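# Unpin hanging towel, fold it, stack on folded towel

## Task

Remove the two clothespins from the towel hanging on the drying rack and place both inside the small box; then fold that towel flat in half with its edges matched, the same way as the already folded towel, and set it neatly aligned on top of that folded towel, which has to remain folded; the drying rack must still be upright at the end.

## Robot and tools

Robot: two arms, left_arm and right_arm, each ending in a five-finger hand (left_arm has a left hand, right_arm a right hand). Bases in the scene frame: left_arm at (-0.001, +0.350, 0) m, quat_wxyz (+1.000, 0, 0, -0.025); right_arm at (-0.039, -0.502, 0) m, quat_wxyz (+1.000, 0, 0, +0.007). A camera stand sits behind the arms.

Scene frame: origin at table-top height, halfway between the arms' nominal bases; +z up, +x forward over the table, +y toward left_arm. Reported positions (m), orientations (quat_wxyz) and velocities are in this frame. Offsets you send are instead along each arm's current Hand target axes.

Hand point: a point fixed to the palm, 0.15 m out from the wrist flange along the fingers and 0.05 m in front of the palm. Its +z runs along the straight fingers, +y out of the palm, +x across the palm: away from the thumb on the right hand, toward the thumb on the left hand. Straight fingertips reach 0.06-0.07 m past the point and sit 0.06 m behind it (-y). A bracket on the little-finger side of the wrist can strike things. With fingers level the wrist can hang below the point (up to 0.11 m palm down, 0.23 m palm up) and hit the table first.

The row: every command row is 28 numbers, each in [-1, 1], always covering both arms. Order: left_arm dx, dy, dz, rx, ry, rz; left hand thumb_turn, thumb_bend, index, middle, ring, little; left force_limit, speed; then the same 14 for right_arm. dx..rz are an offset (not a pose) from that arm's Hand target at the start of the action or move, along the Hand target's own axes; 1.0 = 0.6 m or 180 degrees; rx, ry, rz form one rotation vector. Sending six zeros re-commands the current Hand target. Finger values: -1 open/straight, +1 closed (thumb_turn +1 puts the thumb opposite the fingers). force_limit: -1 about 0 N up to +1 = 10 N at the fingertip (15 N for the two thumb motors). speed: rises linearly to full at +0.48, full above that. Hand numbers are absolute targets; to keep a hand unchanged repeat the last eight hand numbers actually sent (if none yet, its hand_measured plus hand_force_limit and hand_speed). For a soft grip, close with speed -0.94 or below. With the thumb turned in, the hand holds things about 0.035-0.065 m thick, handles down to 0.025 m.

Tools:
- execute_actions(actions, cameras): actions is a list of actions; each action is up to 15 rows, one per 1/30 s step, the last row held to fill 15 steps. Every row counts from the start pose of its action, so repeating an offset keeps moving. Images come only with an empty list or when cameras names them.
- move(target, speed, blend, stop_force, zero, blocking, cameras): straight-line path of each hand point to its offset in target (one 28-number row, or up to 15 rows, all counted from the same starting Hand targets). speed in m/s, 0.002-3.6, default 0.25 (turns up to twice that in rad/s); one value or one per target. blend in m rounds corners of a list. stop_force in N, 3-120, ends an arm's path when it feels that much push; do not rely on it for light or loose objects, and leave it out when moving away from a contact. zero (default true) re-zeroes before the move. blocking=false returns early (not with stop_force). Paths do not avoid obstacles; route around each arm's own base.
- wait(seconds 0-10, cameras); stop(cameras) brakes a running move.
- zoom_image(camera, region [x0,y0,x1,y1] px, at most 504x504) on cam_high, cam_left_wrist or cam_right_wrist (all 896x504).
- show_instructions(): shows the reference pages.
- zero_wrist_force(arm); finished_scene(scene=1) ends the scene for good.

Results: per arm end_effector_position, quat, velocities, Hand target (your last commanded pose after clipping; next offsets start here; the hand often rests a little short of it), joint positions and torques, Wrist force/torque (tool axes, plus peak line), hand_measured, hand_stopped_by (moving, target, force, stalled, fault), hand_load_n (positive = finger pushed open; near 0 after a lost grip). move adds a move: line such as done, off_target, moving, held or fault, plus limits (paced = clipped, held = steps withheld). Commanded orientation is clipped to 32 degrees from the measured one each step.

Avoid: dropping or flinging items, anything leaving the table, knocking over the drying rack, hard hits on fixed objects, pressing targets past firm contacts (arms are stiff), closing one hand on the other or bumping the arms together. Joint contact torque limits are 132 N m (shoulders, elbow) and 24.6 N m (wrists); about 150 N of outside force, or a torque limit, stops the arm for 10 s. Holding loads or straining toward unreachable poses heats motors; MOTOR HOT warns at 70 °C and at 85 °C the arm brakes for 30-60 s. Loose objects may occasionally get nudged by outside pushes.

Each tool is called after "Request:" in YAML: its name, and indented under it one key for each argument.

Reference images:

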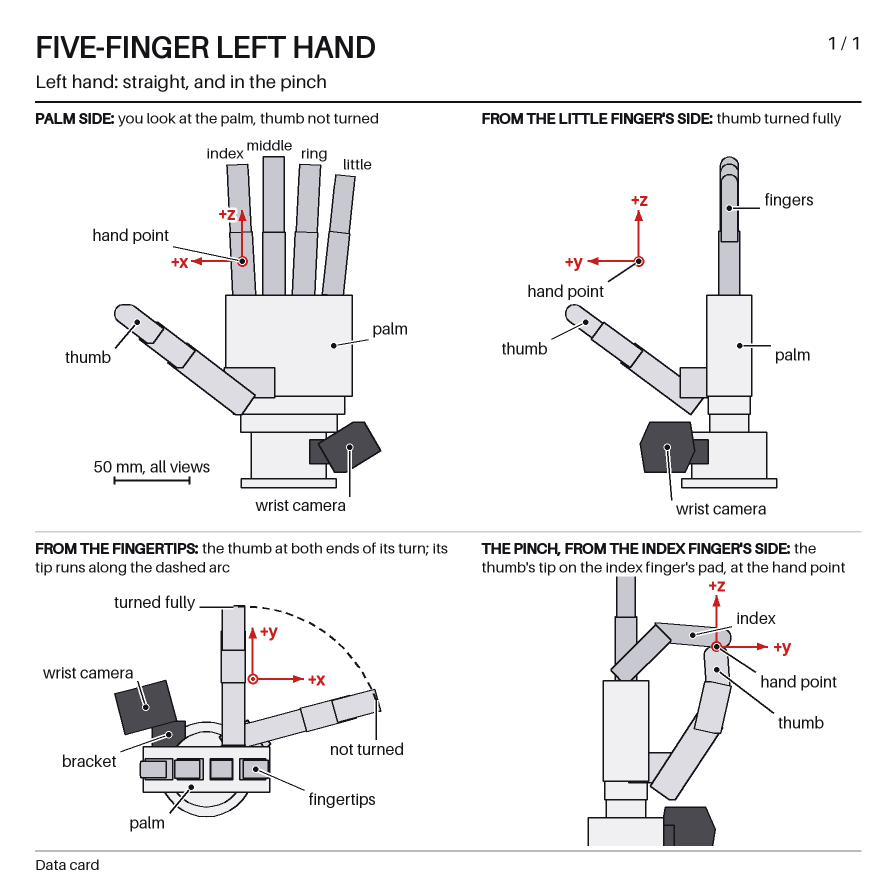

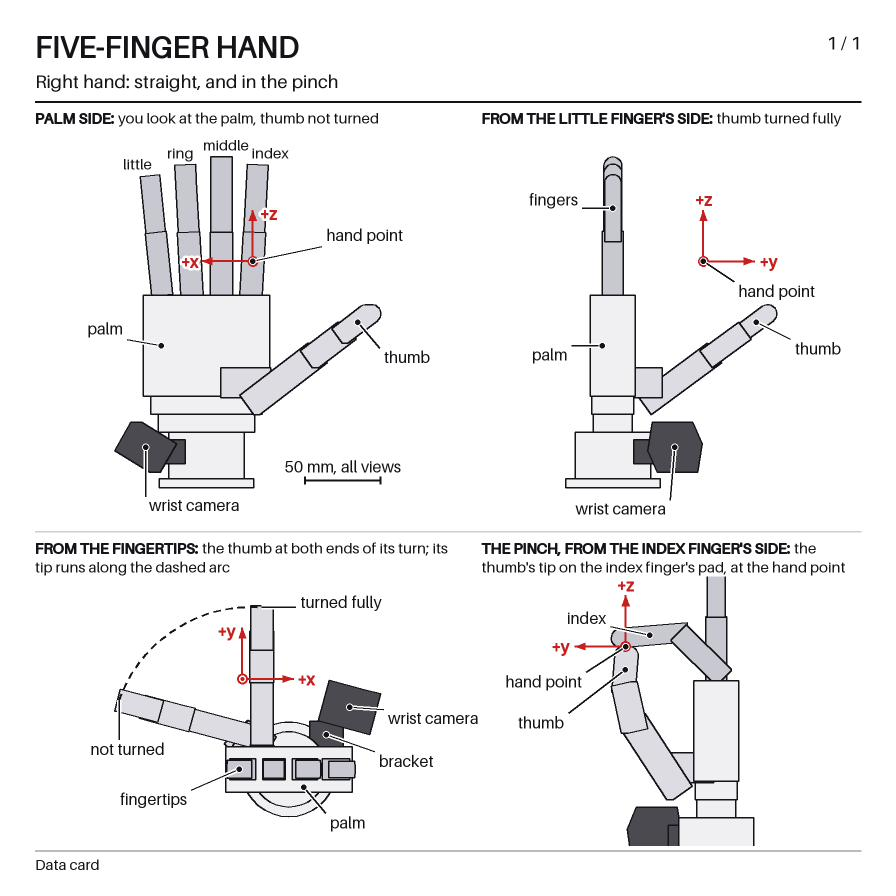

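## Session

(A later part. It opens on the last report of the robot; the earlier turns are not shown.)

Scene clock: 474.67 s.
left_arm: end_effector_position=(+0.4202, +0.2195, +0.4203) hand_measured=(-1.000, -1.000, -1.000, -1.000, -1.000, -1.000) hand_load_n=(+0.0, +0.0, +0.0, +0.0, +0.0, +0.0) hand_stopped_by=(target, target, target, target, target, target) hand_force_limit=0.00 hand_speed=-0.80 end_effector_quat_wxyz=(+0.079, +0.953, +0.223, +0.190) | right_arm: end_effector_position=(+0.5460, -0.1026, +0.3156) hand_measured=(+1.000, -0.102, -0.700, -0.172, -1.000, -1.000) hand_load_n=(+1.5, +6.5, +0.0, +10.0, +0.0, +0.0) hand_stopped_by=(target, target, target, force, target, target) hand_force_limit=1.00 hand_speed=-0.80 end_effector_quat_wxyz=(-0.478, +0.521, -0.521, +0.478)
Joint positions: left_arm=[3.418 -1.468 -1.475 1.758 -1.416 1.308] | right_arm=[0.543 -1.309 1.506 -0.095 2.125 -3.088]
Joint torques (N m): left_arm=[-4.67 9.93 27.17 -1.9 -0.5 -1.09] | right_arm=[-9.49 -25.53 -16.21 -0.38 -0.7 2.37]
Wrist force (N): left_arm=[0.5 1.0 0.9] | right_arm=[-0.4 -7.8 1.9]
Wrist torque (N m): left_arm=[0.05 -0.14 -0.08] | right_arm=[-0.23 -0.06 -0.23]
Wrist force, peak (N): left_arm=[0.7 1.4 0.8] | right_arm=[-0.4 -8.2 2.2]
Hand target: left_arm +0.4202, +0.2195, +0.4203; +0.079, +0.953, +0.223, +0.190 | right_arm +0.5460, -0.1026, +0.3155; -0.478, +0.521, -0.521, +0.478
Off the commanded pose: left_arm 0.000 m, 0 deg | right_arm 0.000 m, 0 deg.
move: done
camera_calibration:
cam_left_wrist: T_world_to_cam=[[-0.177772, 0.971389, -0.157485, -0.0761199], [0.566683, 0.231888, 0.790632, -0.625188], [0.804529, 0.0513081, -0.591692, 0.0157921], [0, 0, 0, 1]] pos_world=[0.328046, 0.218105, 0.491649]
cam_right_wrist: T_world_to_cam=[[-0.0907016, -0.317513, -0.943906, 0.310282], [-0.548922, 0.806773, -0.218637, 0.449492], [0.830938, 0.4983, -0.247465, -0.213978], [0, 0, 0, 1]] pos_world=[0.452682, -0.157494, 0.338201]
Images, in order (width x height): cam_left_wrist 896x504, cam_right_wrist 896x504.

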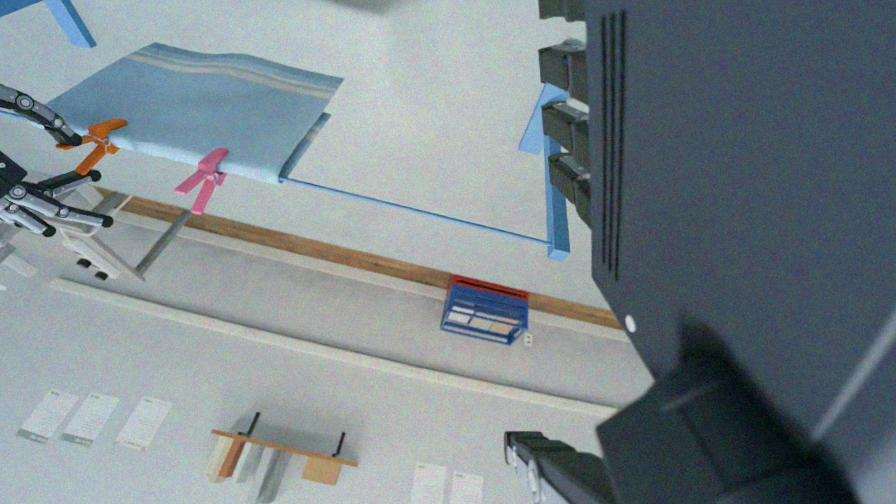

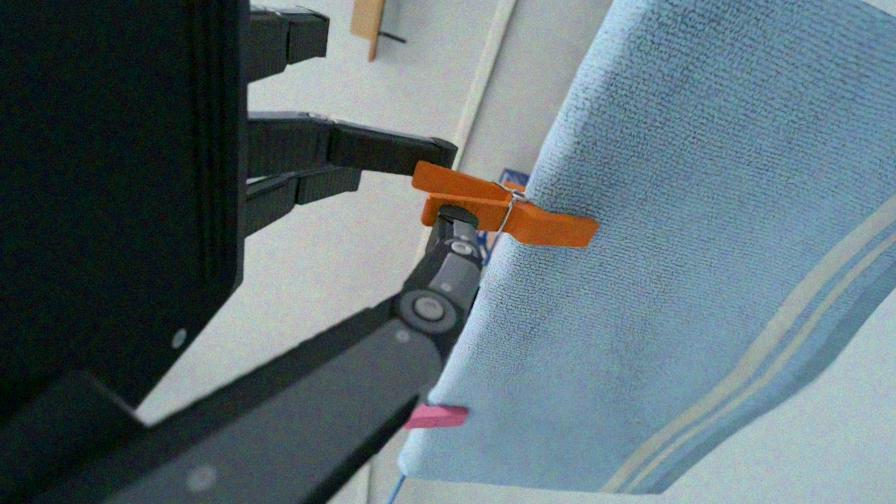

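Request:
move:
  target: [0,0,0,0,0,0,-1,-1,-1,-1,-1,-1,0,-0.8,0,-0.0125,-0.0045,0,0,0,1,-0.1,-0.7,-0.05,-1,-1,1,-0.8]
  speed: 0.02
  cameras: ["all"]

Request:
zoom_image:
  camera: "cam_right_wrist"
  region: [340, 80, 660, 340]

Request:
zoom_image:
  camera: "cam_left_wrist"
  region: [0, 80, 180, 230]

Scene clock: 485.20 s.
left_arm: end_effector_position=(+0.4202, +0.2195, +0.4203) hand_measured=(-1.000, -1.000, -1.000, -1.000, -1.000, -1.000) hand_load_n=(+0.0, +0.0, +0.0, +0.0, +0.0, +0.0) hand_stopped_by=(target, target, target, target, target, target) hand_force_limit=0.00 hand_speed=-0.80 end_effector_quat_wxyz=(+0.079, +0.953, +0.223, +0.190) | right_arm: end_effector_position=(+0.5439, -0.1026, +0.3234) hand_measured=(+1.000, -0.102, -0.700, -0.172, -1.000, -1.000) hand_load_n=(+1.0, +7.5, +0.0, +6.5, +0.0, +0.0) hand_stopped_by=(target, target, target, force, target, target) hand_force_limit=1.00 hand_speed=-0.80 end_effector_quat_wxyz=(-0.478, +0.521, -0.521, +0.478)
Joint positions: left_arm=[3.418 -1.468 -1.475 1.758 -1.416 1.308] | right_arm=[0.545 -1.316 1.495 -0.077 2.127 -3.088]
Joint torques (N m): left_arm=[-7.4 7.88 27.29 -1.74 -0.55 -1.34] | right_arm=[8.41 -32.3 -19.45 -3.22 1.06 2.25]
Wrist force (N): left_arm=[0.3 1.0 0.8] | right_arm=[-0.5 0.7 2.3]
Wrist torque (N m): left_arm=[0.07 -0.12 -0.09] | right_arm=[-0.20 -0.09 -0.10]
Wrist force, peak (N): left_arm=[0.5 1.4 1.0] | right_arm=[-0.4 -8.2 2.3]
Hand target: left_arm +0.4202, +0.2195, +0.4203; +0.079, +0.953, +0.223, +0.190 | right_arm +0.5440, -0.1026, +0.3232; -0.478, +0.521, -0.521, +0.478
Off the commanded pose: left_arm 0.000 m, 0 deg | right_arm 0.000 m, 0 deg.
move: done
camera_calibration:
cam_left_wrist: T_world_to_cam=[[-0.177772, 0.971389, -0.157485, -0.0761199], [0.566683, 0.231888, 0.790632, -0.625188], [0.804529, 0.0513081, -0.591692, 0.0157921], [0, 0, 0, 1]] pos_world=[0.328046, 0.218105, 0.491649]
cam_right_wrist: T_world_to_cam=[[-0.0907016, -0.317513, -0.943906, 0.317549], [-0.548922, 0.806773, -0.218637, 0.450067], [0.830938, 0.4983, -0.247465, -0.210279], [0, 0, 0, 1]] pos_world=[0.450582, -0.157494, 0.346101]

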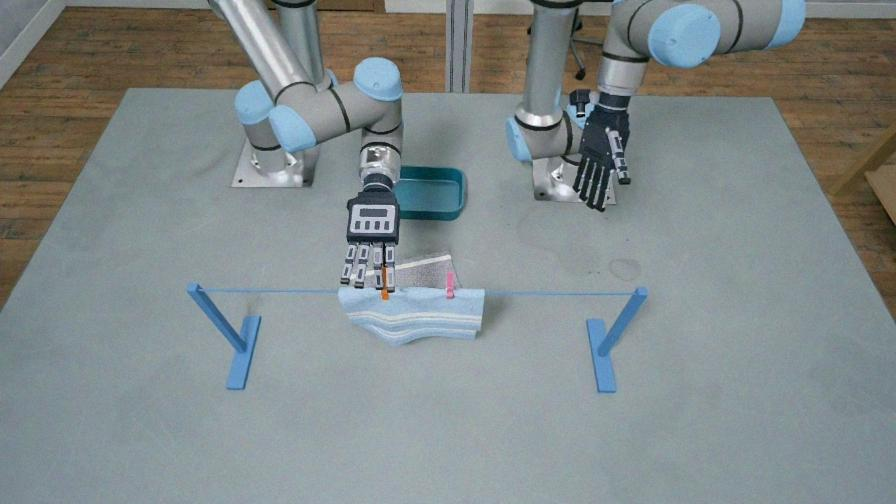

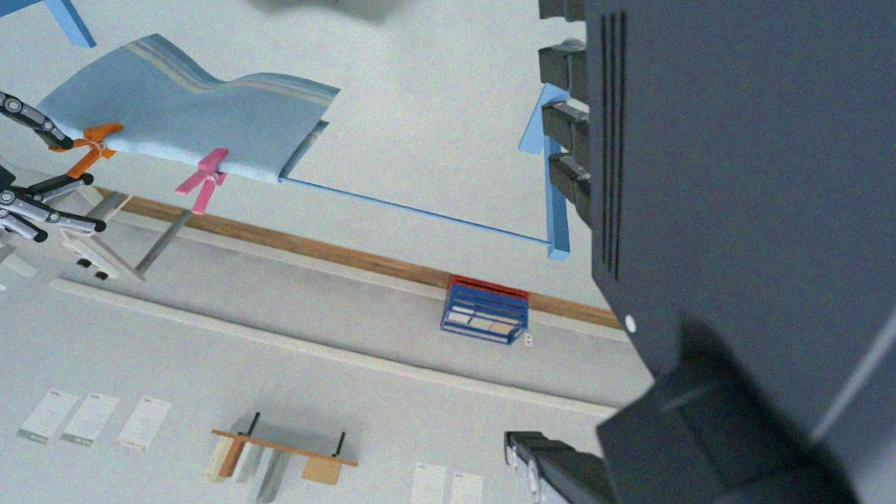

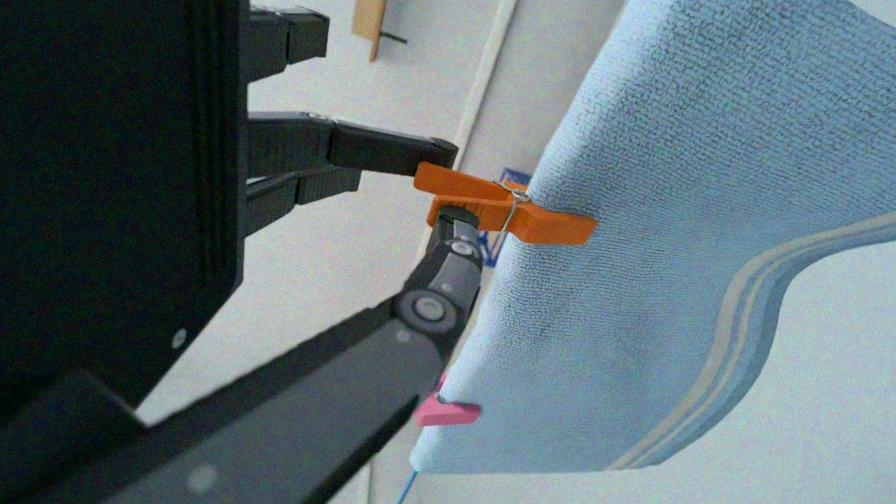

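Scaled by 1.575 from the camera's 896x504 image, which has a finer 1280x720 frame.

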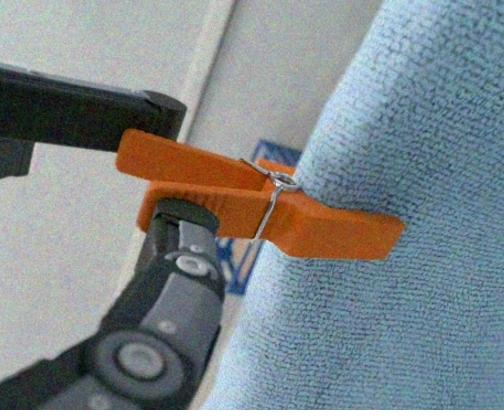

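Scaled by 2.800 from the camera's 896x504 image, which has a finer 1280x720 frame.

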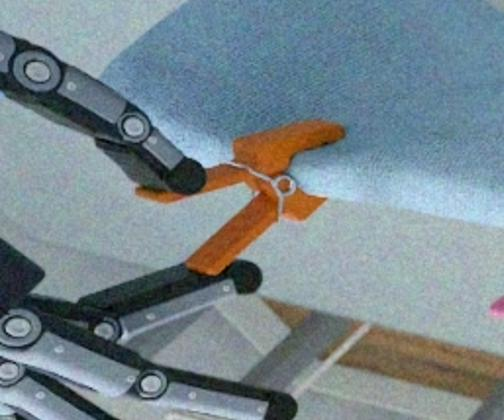

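Request:
move:
  target: [0,0,0,0,0,0,-1,-1,-1,-1,-1,-1,0,-0.8,0,-0.0165,-0.0055,0,0,0,1,-0.1,-0.7,0.0,-1,-1,1,-0.8]
  speed: 0.02
  cameras: ["all"]

Request:
zoom_image:
  camera: "cam_right_wrist"
  region: [340, 80, 660, 340]

Request:
zoom_image:
  camera: "cam_left_wrist"
  region: [0, 80, 180, 230]

Scene clock: 491.07 s.
left_arm: end_effector_position=(+0.4202, +0.2195, +0.4203) hand_measured=(-1.000, -1.000, -1.000, -1.000, -1.000, -1.000) hand_load_n=(+0.5, -0.5, +0.0, +0.0, +0.0, +0.0) hand_stopped_by=(target, target, target, target, target, target) hand_force_limit=0.00 hand_speed=-0.80 end_effector_quat_wxyz=(+0.079, +0.953, +0.223, +0.190) | right_arm: end_effector_position=(+0.5415, -0.1026, +0.3336) hand_measured=(+1.000, -0.102, -0.700, -0.030, -1.000, -1.000) hand_load_n=(+1.5, +10.5, +0.0, +10.5, +0.0, +0.0) hand_stopped_by=(target, target, target, force, target, target) hand_force_limit=1.00 hand_speed=-0.80 end_effector_quat_wxyz=(-0.478, +0.521, -0.521, +0.478)
Joint positions: left_arm=[3.418 -1.468 -1.475 1.758 -1.416 1.308] | right_arm=[0.548 -1.324 1.479 -0.052 2.13 -3.087]
Joint torques (N m): left_arm=[-4.77 9.77 27.7 -1.66 -0.53 -1.33] | right_arm=[7.37 -31.34 -15.1 -3.04 0.86 2.25]
Wrist force (N): left_arm=[0.3 1.3 0.8] | right_arm=[-0.6 -1.8 2.3]
Wrist torque (N m): left_arm=[0.10 -0.12 -0.10] | right_arm=[-0.19 -0.06 -0.18]
Wrist force, peak (N): left_arm=[0.2 1.4 1.1] | right_arm=[-0.6 -1.7 2.7]
Hand target: left_arm +0.4202, +0.2195, +0.4203; +0.079, +0.953, +0.223, +0.190 | right_arm +0.5415, -0.1026, +0.3334; -0.478, +0.521, -0.521, +0.478
Off the commanded pose: left_arm 0.000 m, 0 deg | right_arm 0.000 m, 0 deg.
move: done
camera_calibration:
cam_left_wrist: T_world_to_cam=[[-0.177772, 0.971389, -0.157485, -0.0761199], [0.566683, 0.231888, 0.790632, -0.625188], [0.804529, 0.0513081, -0.591692, 0.0157921], [0, 0, 0, 1]] pos_world=[0.328046, 0.218105, 0.491649]
cam_right_wrist: T_world_to_cam=[[-0.0906228, -0.317466, -0.943929, 0.326845], [-0.548904, 0.806784, -0.218643, 0.450953], [0.830959, 0.498312, -0.247371, -0.205825], [0, 0, 0, 1]] pos_world=[0.448182, -0.157494, 0.356201]

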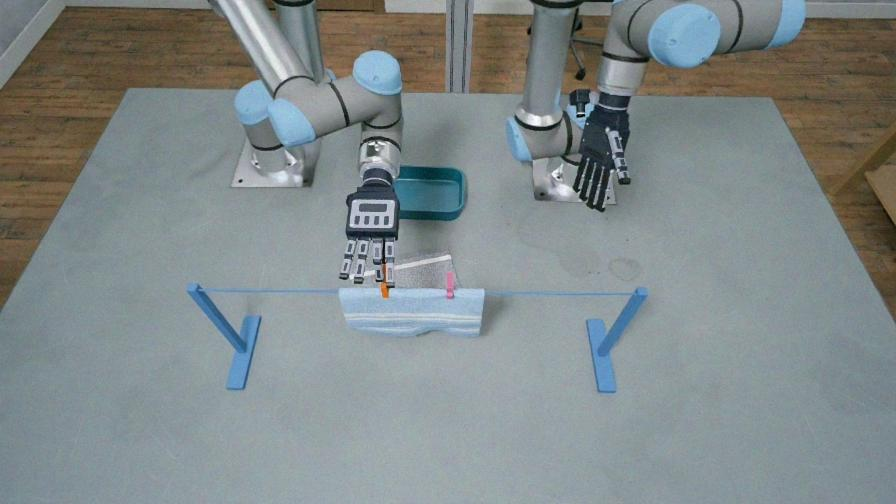

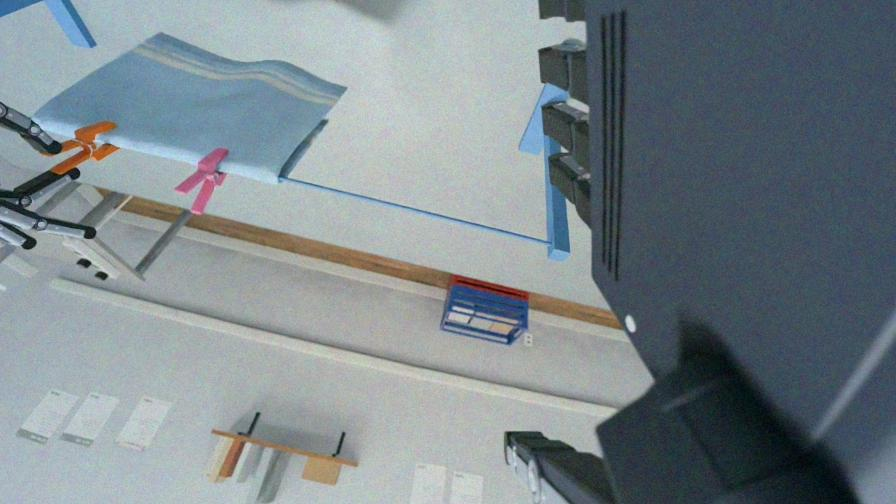

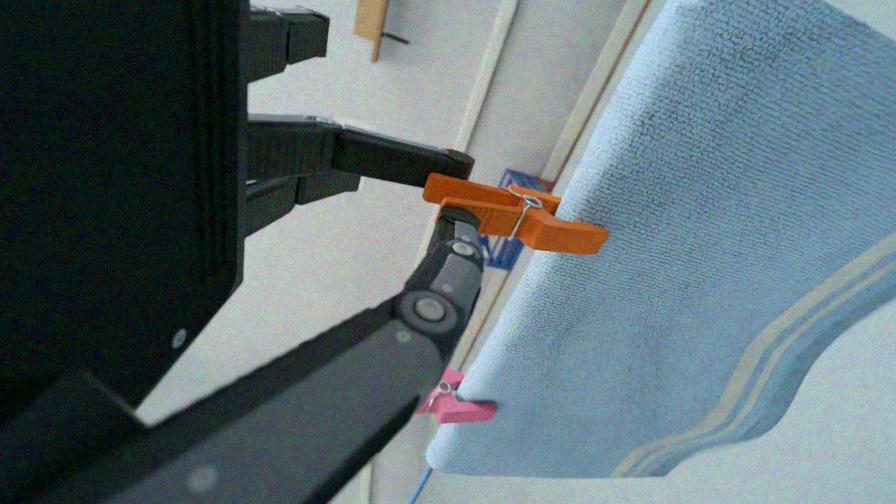

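Scaled by 1.575 from the camera's 896x504 image, which has a finer 1280x720 frame.

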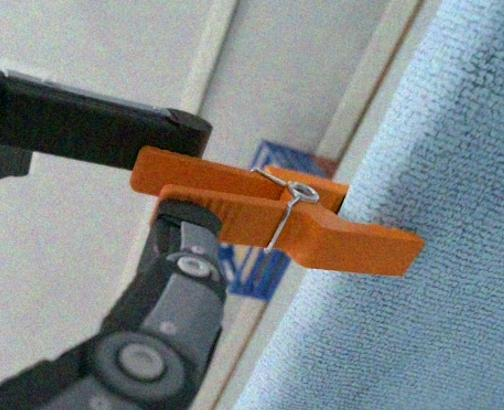

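Scaled by 2.800 from the camera's 896x504 image, which has a finer 1280x720 frame.

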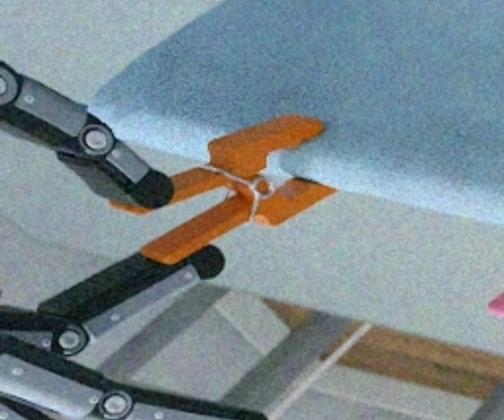

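Request:
move:
  target: [0,0,0,0,0,0,-1,-1,-1,-1,-1,-1,0,-0.8,0,-0.0249,-0.0083,0,0,0,1,-0.1,-0.7,0.0,-1,-1,1,-0.8]
  speed: 0.02
  cameras: ["all"]

Request:
zoom_image:
  camera: "cam_right_wrist"
  region: [340, 80, 660, 340]

Request:
zoom_image:
  camera: "cam_left_wrist"
  region: [0, 80, 180, 230]

Scene clock: 495.80 s.
left_arm: end_effector_position=(+0.4202, +0.2195, +0.4203) hand_measured=(-1.000, -1.000, -1.000, -1.000, -1.000, -1.000) hand_load_n=(+0.0, +0.0, +0.0, +0.5, +0.0, +0.0) hand_stopped_by=(target, target, target, target, target, target) hand_force_limit=0.00 hand_speed=-0.80 end_effector_quat_wxyz=(+0.079, +0.953, +0.223, +0.190) | right_arm: end_effector_position=(+0.5378, -0.1026, +0.3489) hand_measured=(+1.000, -0.102, -0.700, -0.030, -1.000, -1.000) hand_load_n=(+1.0, +6.0, -0.5, +9.5, +0.0, +0.0) hand_stopped_by=(target, target, target, force, target, target) hand_force_limit=1.00 hand_speed=-0.80 end_effector_quat_wxyz=(-0.478, +0.521, -0.521, +0.478)
Joint positions: left_arm=[3.418 -1.468 -1.475 1.758 -1.416 1.308] | right_arm=[0.552 -1.335 1.453 -0.016 2.134 -3.087]
Joint torques (N m): left_arm=[-6.29 8.1 28.11 -1.7 -0.49 -1.14] | right_arm=[6.35 -29.81 -16.13 -2.96 0.89 2.34]
Wrist force (N): left_arm=[0.4 1.1 1.0] | right_arm=[-0.7 -1.8 0.0]
Wrist torque (N m): left_arm=[0.07 -0.13 -0.08] | right_arm=[-0.27 0.00 -0.23]
Wrist force, peak (N): left_arm=[0.3 1.3 1.0] | right_arm=[-0.6 -2.1 2.4]
Hand target: left_arm +0.4202, +0.2195, +0.4203; +0.079, +0.953, +0.223, +0.190 | right_arm +0.5379, -0.1026, +0.3487; -0.478, +0.521, -0.521, +0.478
Off the commanded pose: left_arm 0.000 m, 0 deg | right_arm 0.000 m, 0 deg.
move: done
camera_calibration:
cam_left_wrist: T_world_to_cam=[[-0.177772, 0.971389, -0.157485, -0.0761199], [0.566683, 0.231888, 0.790632, -0.625188], [0.804529, 0.0513081, -0.591692, 0.0157921], [0, 0, 0, 1]] pos_world=[0.328046, 0.218105, 0.491649]
cam_right_wrist: T_world_to_cam=[[-0.0905964, -0.317451, -0.943937, 0.340945], [-0.548971, 0.806743, -0.218623, 0.452284], [0.830917, 0.498388, -0.247359, -0.19894], [0, 0, 0, 1]] pos_world=[0.444482, -0.157494, 0.371501]

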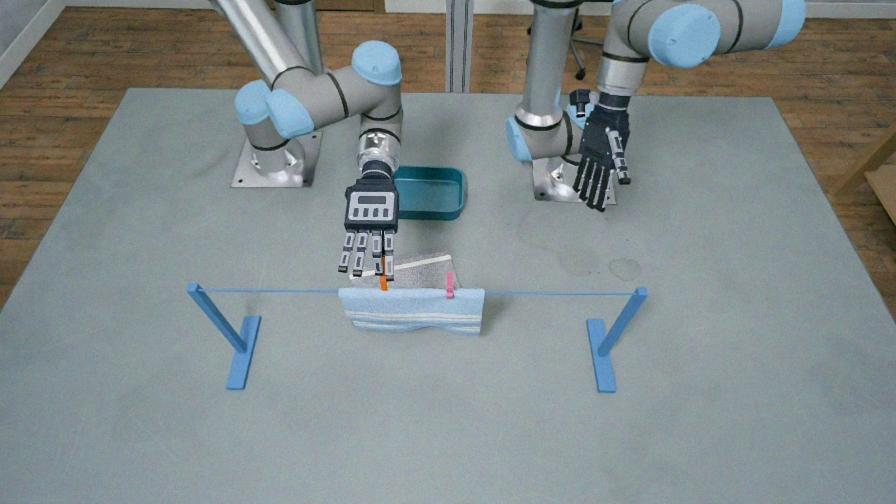

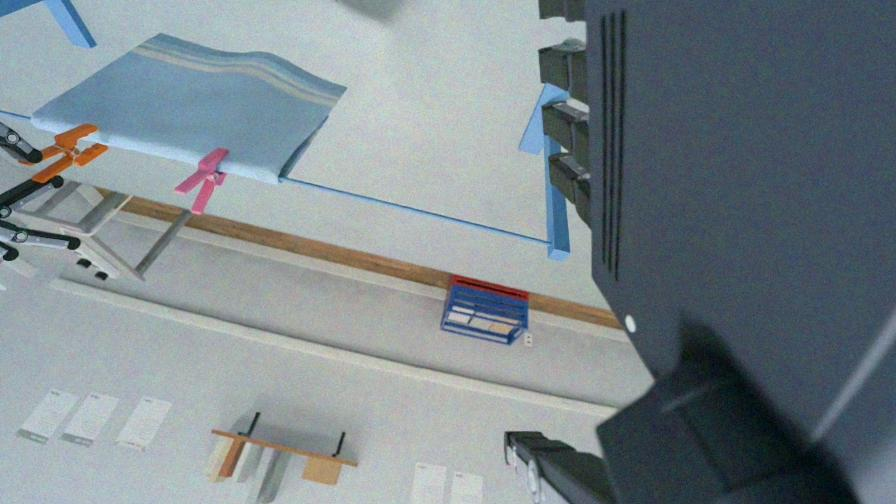

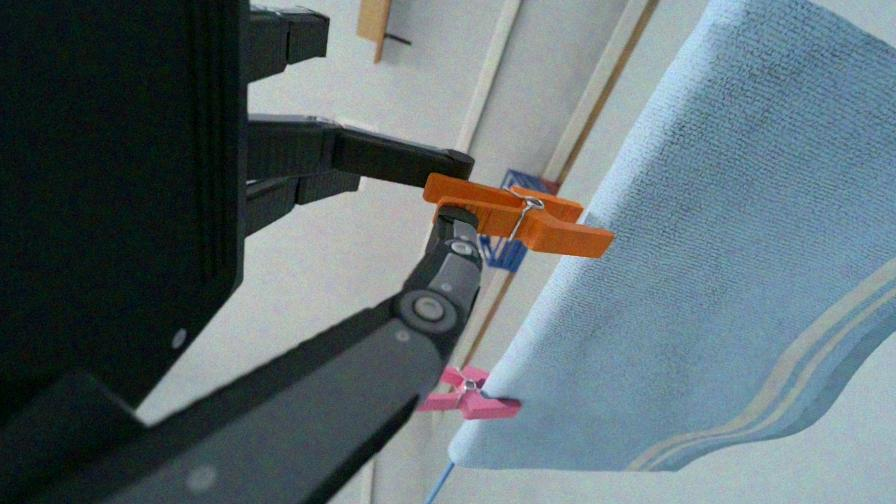

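Scaled by 1.575 from the camera's 896x504 image, which has a finer 1280x720 frame.

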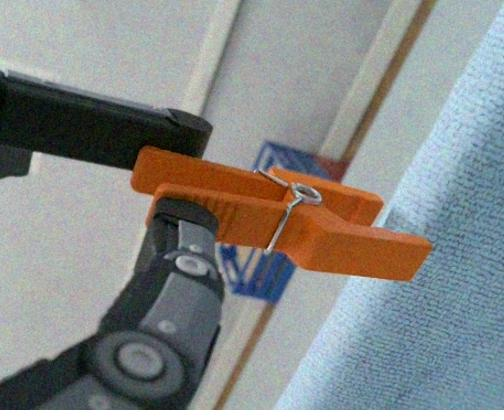

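Scaled by 2.800 from the camera's 896x504 image, which has a finer 1280x720 frame.

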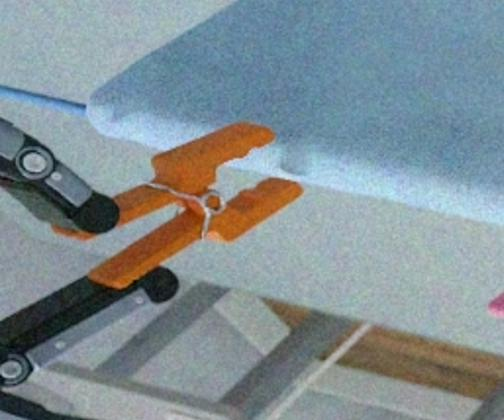

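Request:
move:
  target:
    - [0,0,0,0,0,0,-1,-1,-1,-1,-1,-1,0,-0.8,0,-0.0792,-0.0705,0,0,0,1,-0.1,-0.7,0.0,-1,-1,1,-0.8]
    - [0,0,0,0,0,0,-1,-1,-1,-1,-1,-1,0,-0.8,-0.0877,0.3047,-0.6391,-0.2105,-0.2310,-0.1077,1,-0.1,-0.7,0.0,-1,-1,1,-0.8]
  speed: 0.15
  blend: [0.02,0]
  cameras: ["all"]

Request:
zoom_image:
  camera: "cam_high"
  region: [330, 120, 530, 270]

Scene clock: 511.47 s.
left_arm: end_effector_position=(+0.4202, +0.2195, +0.4203) hand_measured=(-1.000, -1.000, -1.000, -1.000, -1.000, -1.000) hand_load_n=(+0.0, -0.5, +0.0, +0.0, +0.0, +0.0) hand_stopped_by=(target, target, target, target, target, target) hand_force_limit=0.00 hand_speed=-0.80 end_effector_quat_wxyz=(+0.079, +0.953, +0.223, +0.190) | right_arm: end_effector_position=(+0.1400, -0.0498, +0.1996) hand_measured=(+1.000, -0.102, -0.700, -0.030, -1.000, -1.000) hand_load_n=(+1.0, +6.0, +0.0, +9.5, +0.0, +0.0) hand_stopped_by=(target, target, target, force, target, target) hand_force_limit=1.00 hand_speed=-0.80 end_effector_quat_wxyz=(-0.353, +0.853, -0.354, +0.147)
Joint positions: left_arm=[3.418 -1.468 -1.475 1.758 -1.416 1.308] | right_arm=[0.864 -1.532 1.784 0.535 1.637 -3.077]
Joint torques (N m): left_arm=[-5.95 8.5 28.51 -1.61 -0.47 -1.35] | right_arm=[-11.79 -32.58 -32.57 -1.38 1.65 0.91]
Wrist force (N): left_arm=[0.2 1.0 0.8] | right_arm=[0.0 -1.2 -0.2]
Wrist torque (N m): left_arm=[0.07 -0.09 -0.10] | right_arm=[-0.15 -0.07 -0.06]
Wrist force, peak (N): left_arm=[0.6 1.3 0.9] | right_arm=[-0.7 -2.4 -0.5]
Hand target: left_arm +0.4202, +0.2195, +0.4203; +0.079, +0.953, +0.223, +0.190 | right_arm +0.1401, -0.0498, +0.1997; -0.354, +0.853, -0.354, +0.147
Off the commanded pose: left_arm 0.000 m, 0 deg | right_arm 0.000 m, 0 deg.
move: done
camera_calibration:
cam_left_wrist: T_world_to_cam=[[-0.177772, 0.971389, -0.157485, -0.0761199], [0.566683, 0.231888, 0.790632, -0.625188], [0.804529, 0.0513081, -0.591692, 0.0157921], [0, 0, 0, 1]] pos_world=[0.328046, 0.218105, 0.491649]
cam_right_wrist: T_world_to_cam=[[-0.254016, -0.703003, -0.664276, 0.12856], [-0.967089, 0.174207, 0.185447, 0.105066], [-0.0146481, 0.689521, -0.724118, 0.291364], [0, 0, 0, 1]] pos_world=[0.138533, -0.128827, 0.276897]

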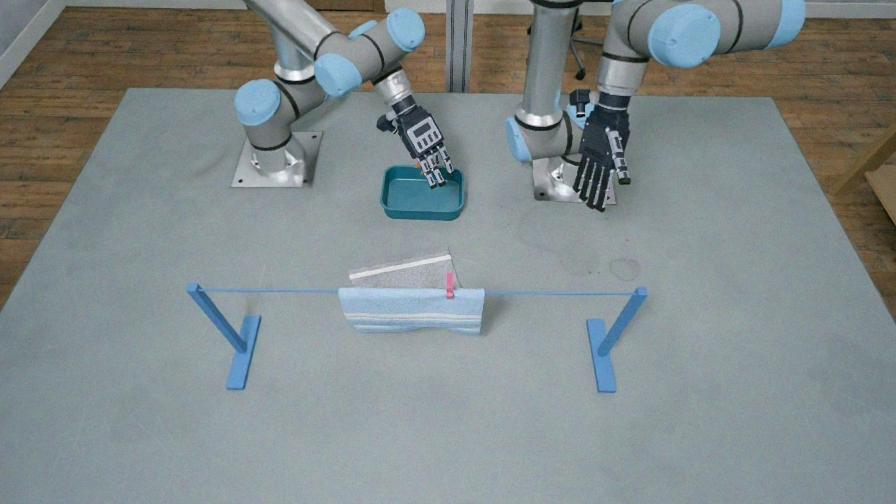

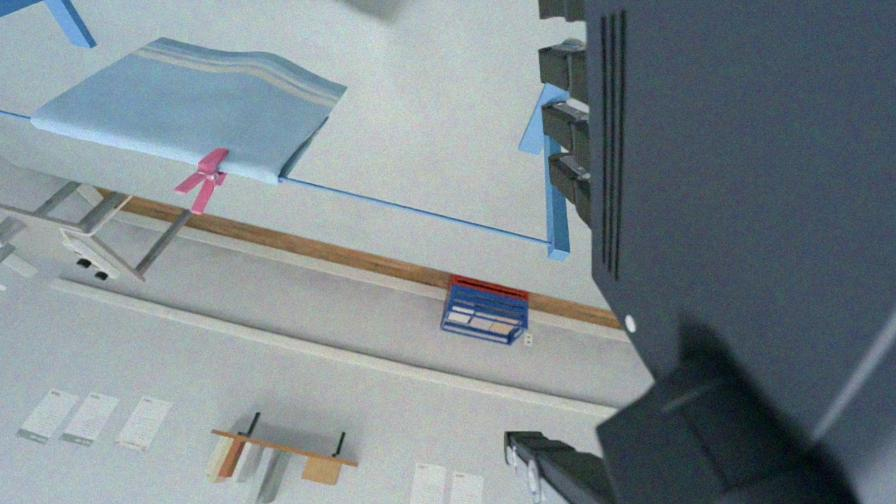

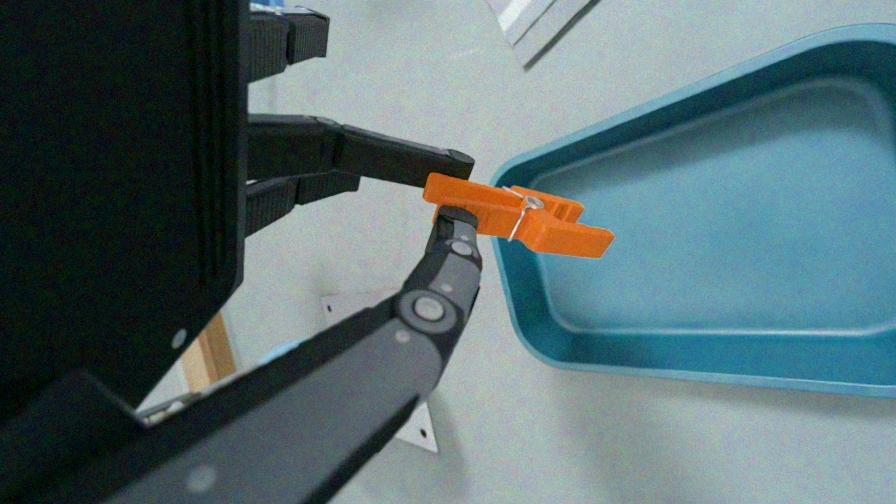

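Scaled by 2.520 from the camera's 896x504 image, which has a finer 1280x720 frame.

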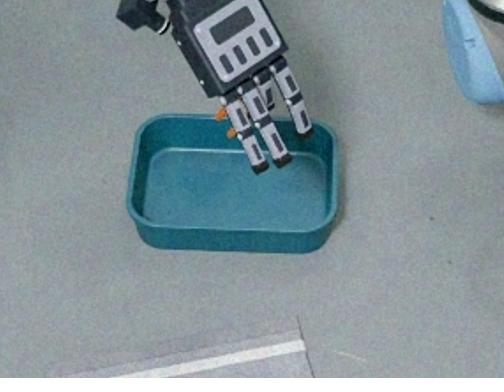

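Request:
move:
  target: [0,0,0,0,0,0,-1,-1,-1,-1,-1,-1,0,-0.8,-0.0236,0.1694,0.1528,0,0,0,1,-0.1,-0.7,0.0,-1,-1,1,-0.8]
  speed: 0.1
  stop_force: 8
  cameras: ["cam_high","cam_right_wrist"]

Request:
zoom_image:
  camera: "cam_high"
  region: [330, 120, 530, 270]

Scene clock: 524.93 s.
left_arm: end_effector_position=(+0.4202, +0.2195, +0.4203) hand_measured=(-1.000, -1.000, -1.000, -1.000, -1.000, -1.000) hand_load_n=(+0.0, +0.0, +0.0, +0.0, +0.0, +0.0) hand_stopped_by=(target, target, target, target, target, target) hand_force_limit=0.00 hand_speed=-0.80 end_effector_quat_wxyz=(+0.079, +0.953, +0.223, +0.190) | right_arm: end_effector_position=(+0.1252, -0.0447, +0.0630) hand_measured=(+1.000, -0.100, -0.700, -0.030, -1.000, -1.000) hand_load_n=(+0.5, +0.0, +0.0, +8.5, +0.0, +0.0) hand_stopped_by=(target, target, target, force, target, target) hand_force_limit=1.00 hand_speed=-0.80 end_effector_quat_wxyz=(-0.354, +0.853, -0.354, +0.147)
Joint positions: left_arm=[3.418 -1.468 -1.475 1.758 -1.416 1.308] | right_arm=[0.909 -1.387 2.006 0.17 1.669 -3.044]
Joint torques (N m): left_arm=[-4.84 8.09 28.72 -1.49 -0.67 -1.12] | right_arm=[-11.88 -21.24 -21.84 -1.31 -1.14 -2.39]
Wrist force (N): left_arm=[0.4 1.2 0.8] | right_arm=[-0.7 -2.5 -2.7]
Wrist torque (N m): left_arm=[0.09 -0.13 -0.09] | right_arm=[-0.23 0.08 -0.25]
Wrist force, peak (N): left_arm=[0.4 1.5 0.8] | right_arm=[-0.4 -7.7 -3.7]
Hand target: left_arm +0.4202, +0.2195, +0.4203; +0.079, +0.953, +0.223, +0.190 | right_arm +0.1252, -0.0447, +0.0630; -0.354, +0.853, -0.354, +0.147
Off the commanded pose: left_arm 0.000 m, 0 deg | right_arm 0.000 m, 0 deg.
move: done
camera_calibration:
cam_right_wrist: T_world_to_cam=[[-0.25402, -0.702749, -0.664544, 0.037716], [-0.96709, 0.174211, 0.185441, 0.115199], [-0.0145475, 0.689779, -0.723874, 0.188702], [0, 0, 0, 1]] pos_world=[0.123733, -0.123727, 0.140298]
Images, in order (width x height): cam_high 896x504, cam_right_wrist 896x504.

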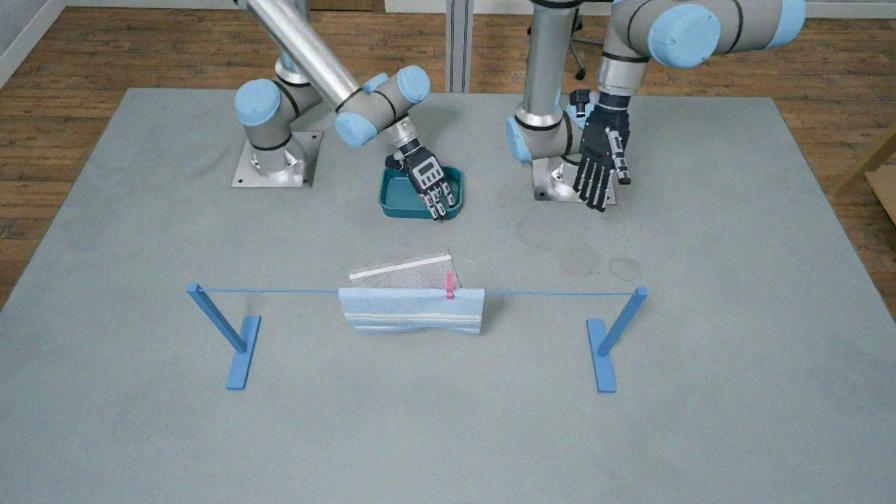

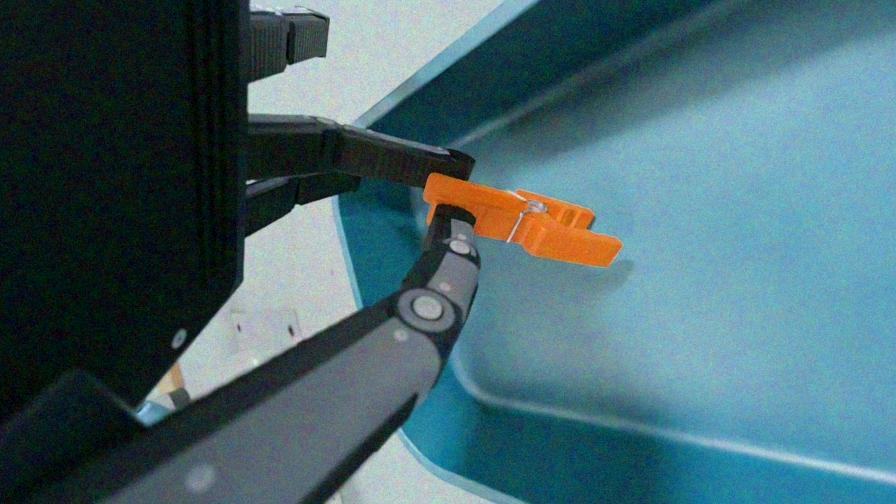

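Scaled by 2.520 from the camera's 896x504 image, which has a finer 1280x720 frame.

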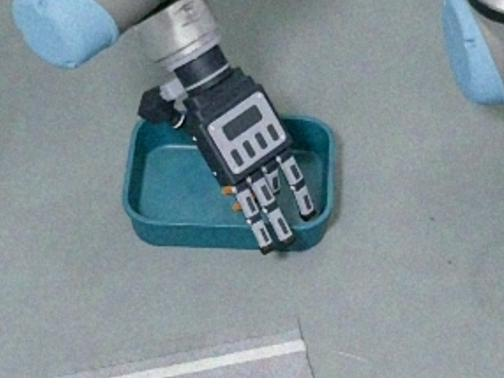

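Request:
move:
  target: [0,0,0,0,0,0,-1,-1,-1,-1,-1,-1,0,-0.8,0,0,0,0,0,0,1,-0.1,-0.7,-0.6,-1,-1,1,-0.6]
  speed: 0.1
  cameras: ["cam_right_wrist"]

Scene clock: 530.70 s.
left_arm: end_effector_position=(+0.4202, +0.2195, +0.4203) hand_measured=(-1.000, -1.000, -1.000, -1.000, -1.000, -1.000) hand_load_n=(-0.5, +0.0, +0.0, +0.0, +0.0, +0.0) hand_stopped_by=(target, target, target, target, target, target) hand_force_limit=0.00 hand_speed=-0.80 end_effector_quat_wxyz=(+0.079, +0.953, +0.223, +0.190) | right_arm: end_effector_position=(+0.1252, -0.0447, +0.0630) hand_measured=(+1.000, -0.100, -0.700, -0.600, -1.000, -1.000) hand_load_n=(+0.0, +0.0, +0.0, +0.0, +0.0, -0.5) hand_stopped_by=(target, target, target, target, target, target) hand_force_limit=1.00 hand_speed=-0.60 end_effector_quat_wxyz=(-0.354, +0.853, -0.354, +0.147)
Joint positions: left_arm=[3.418 -1.468 -1.475 1.758 -1.416 1.308] | right_arm=[0.909 -1.387 2.006 0.17 1.669 -3.044]
Joint torques (N m): left_arm=[-5.89 8.69 27.75 -1.06 -0.62 -1.23] | right_arm=[-11.7 -19.59 -13.32 -0.3 -1.01 -2.36]
Wrist force (N): left_arm=[0.3 1.2 0.7] | right_arm=[-0.4 -1.0 -0.3]
Wrist torque (N m): left_arm=[0.11 -0.12 -0.09] | right_arm=[-0.10 0.03 -0.23]
Wrist force, peak (N): left_arm=[0.6 1.3 0.9] | right_arm=[-0.8 -4.0 -3.4]
Hand target: left_arm +0.4202, +0.2195, +0.4203; +0.079, +0.953, +0.223, +0.190 | right_arm +0.1252, -0.0447, +0.0630; -0.354, +0.853, -0.354, +0.147
Off the commanded pose: left_arm 0.000 m, 0 deg | right_arm 0.000 m, 0 deg.
move: done
camera_calibration:
cam_right_wrist: T_world_to_cam=[[-0.25402, -0.702749, -0.664544, 0.037716], [-0.96709, 0.174211, 0.185441, 0.115199], [-0.0145475, 0.689779, -0.723874, 0.188702], [0, 0, 0, 1]] pos_world=[0.123733, -0.123727, 0.140298]
Images, in order (width x height): cam_right_wrist 896x504.

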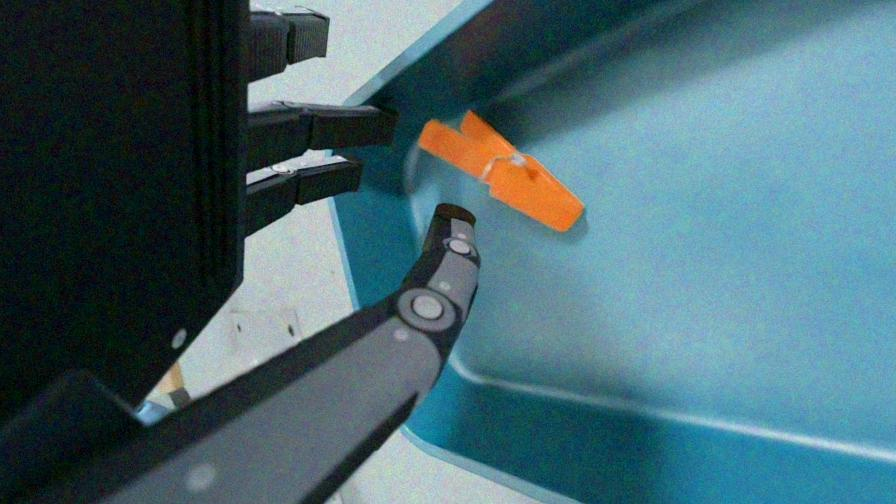

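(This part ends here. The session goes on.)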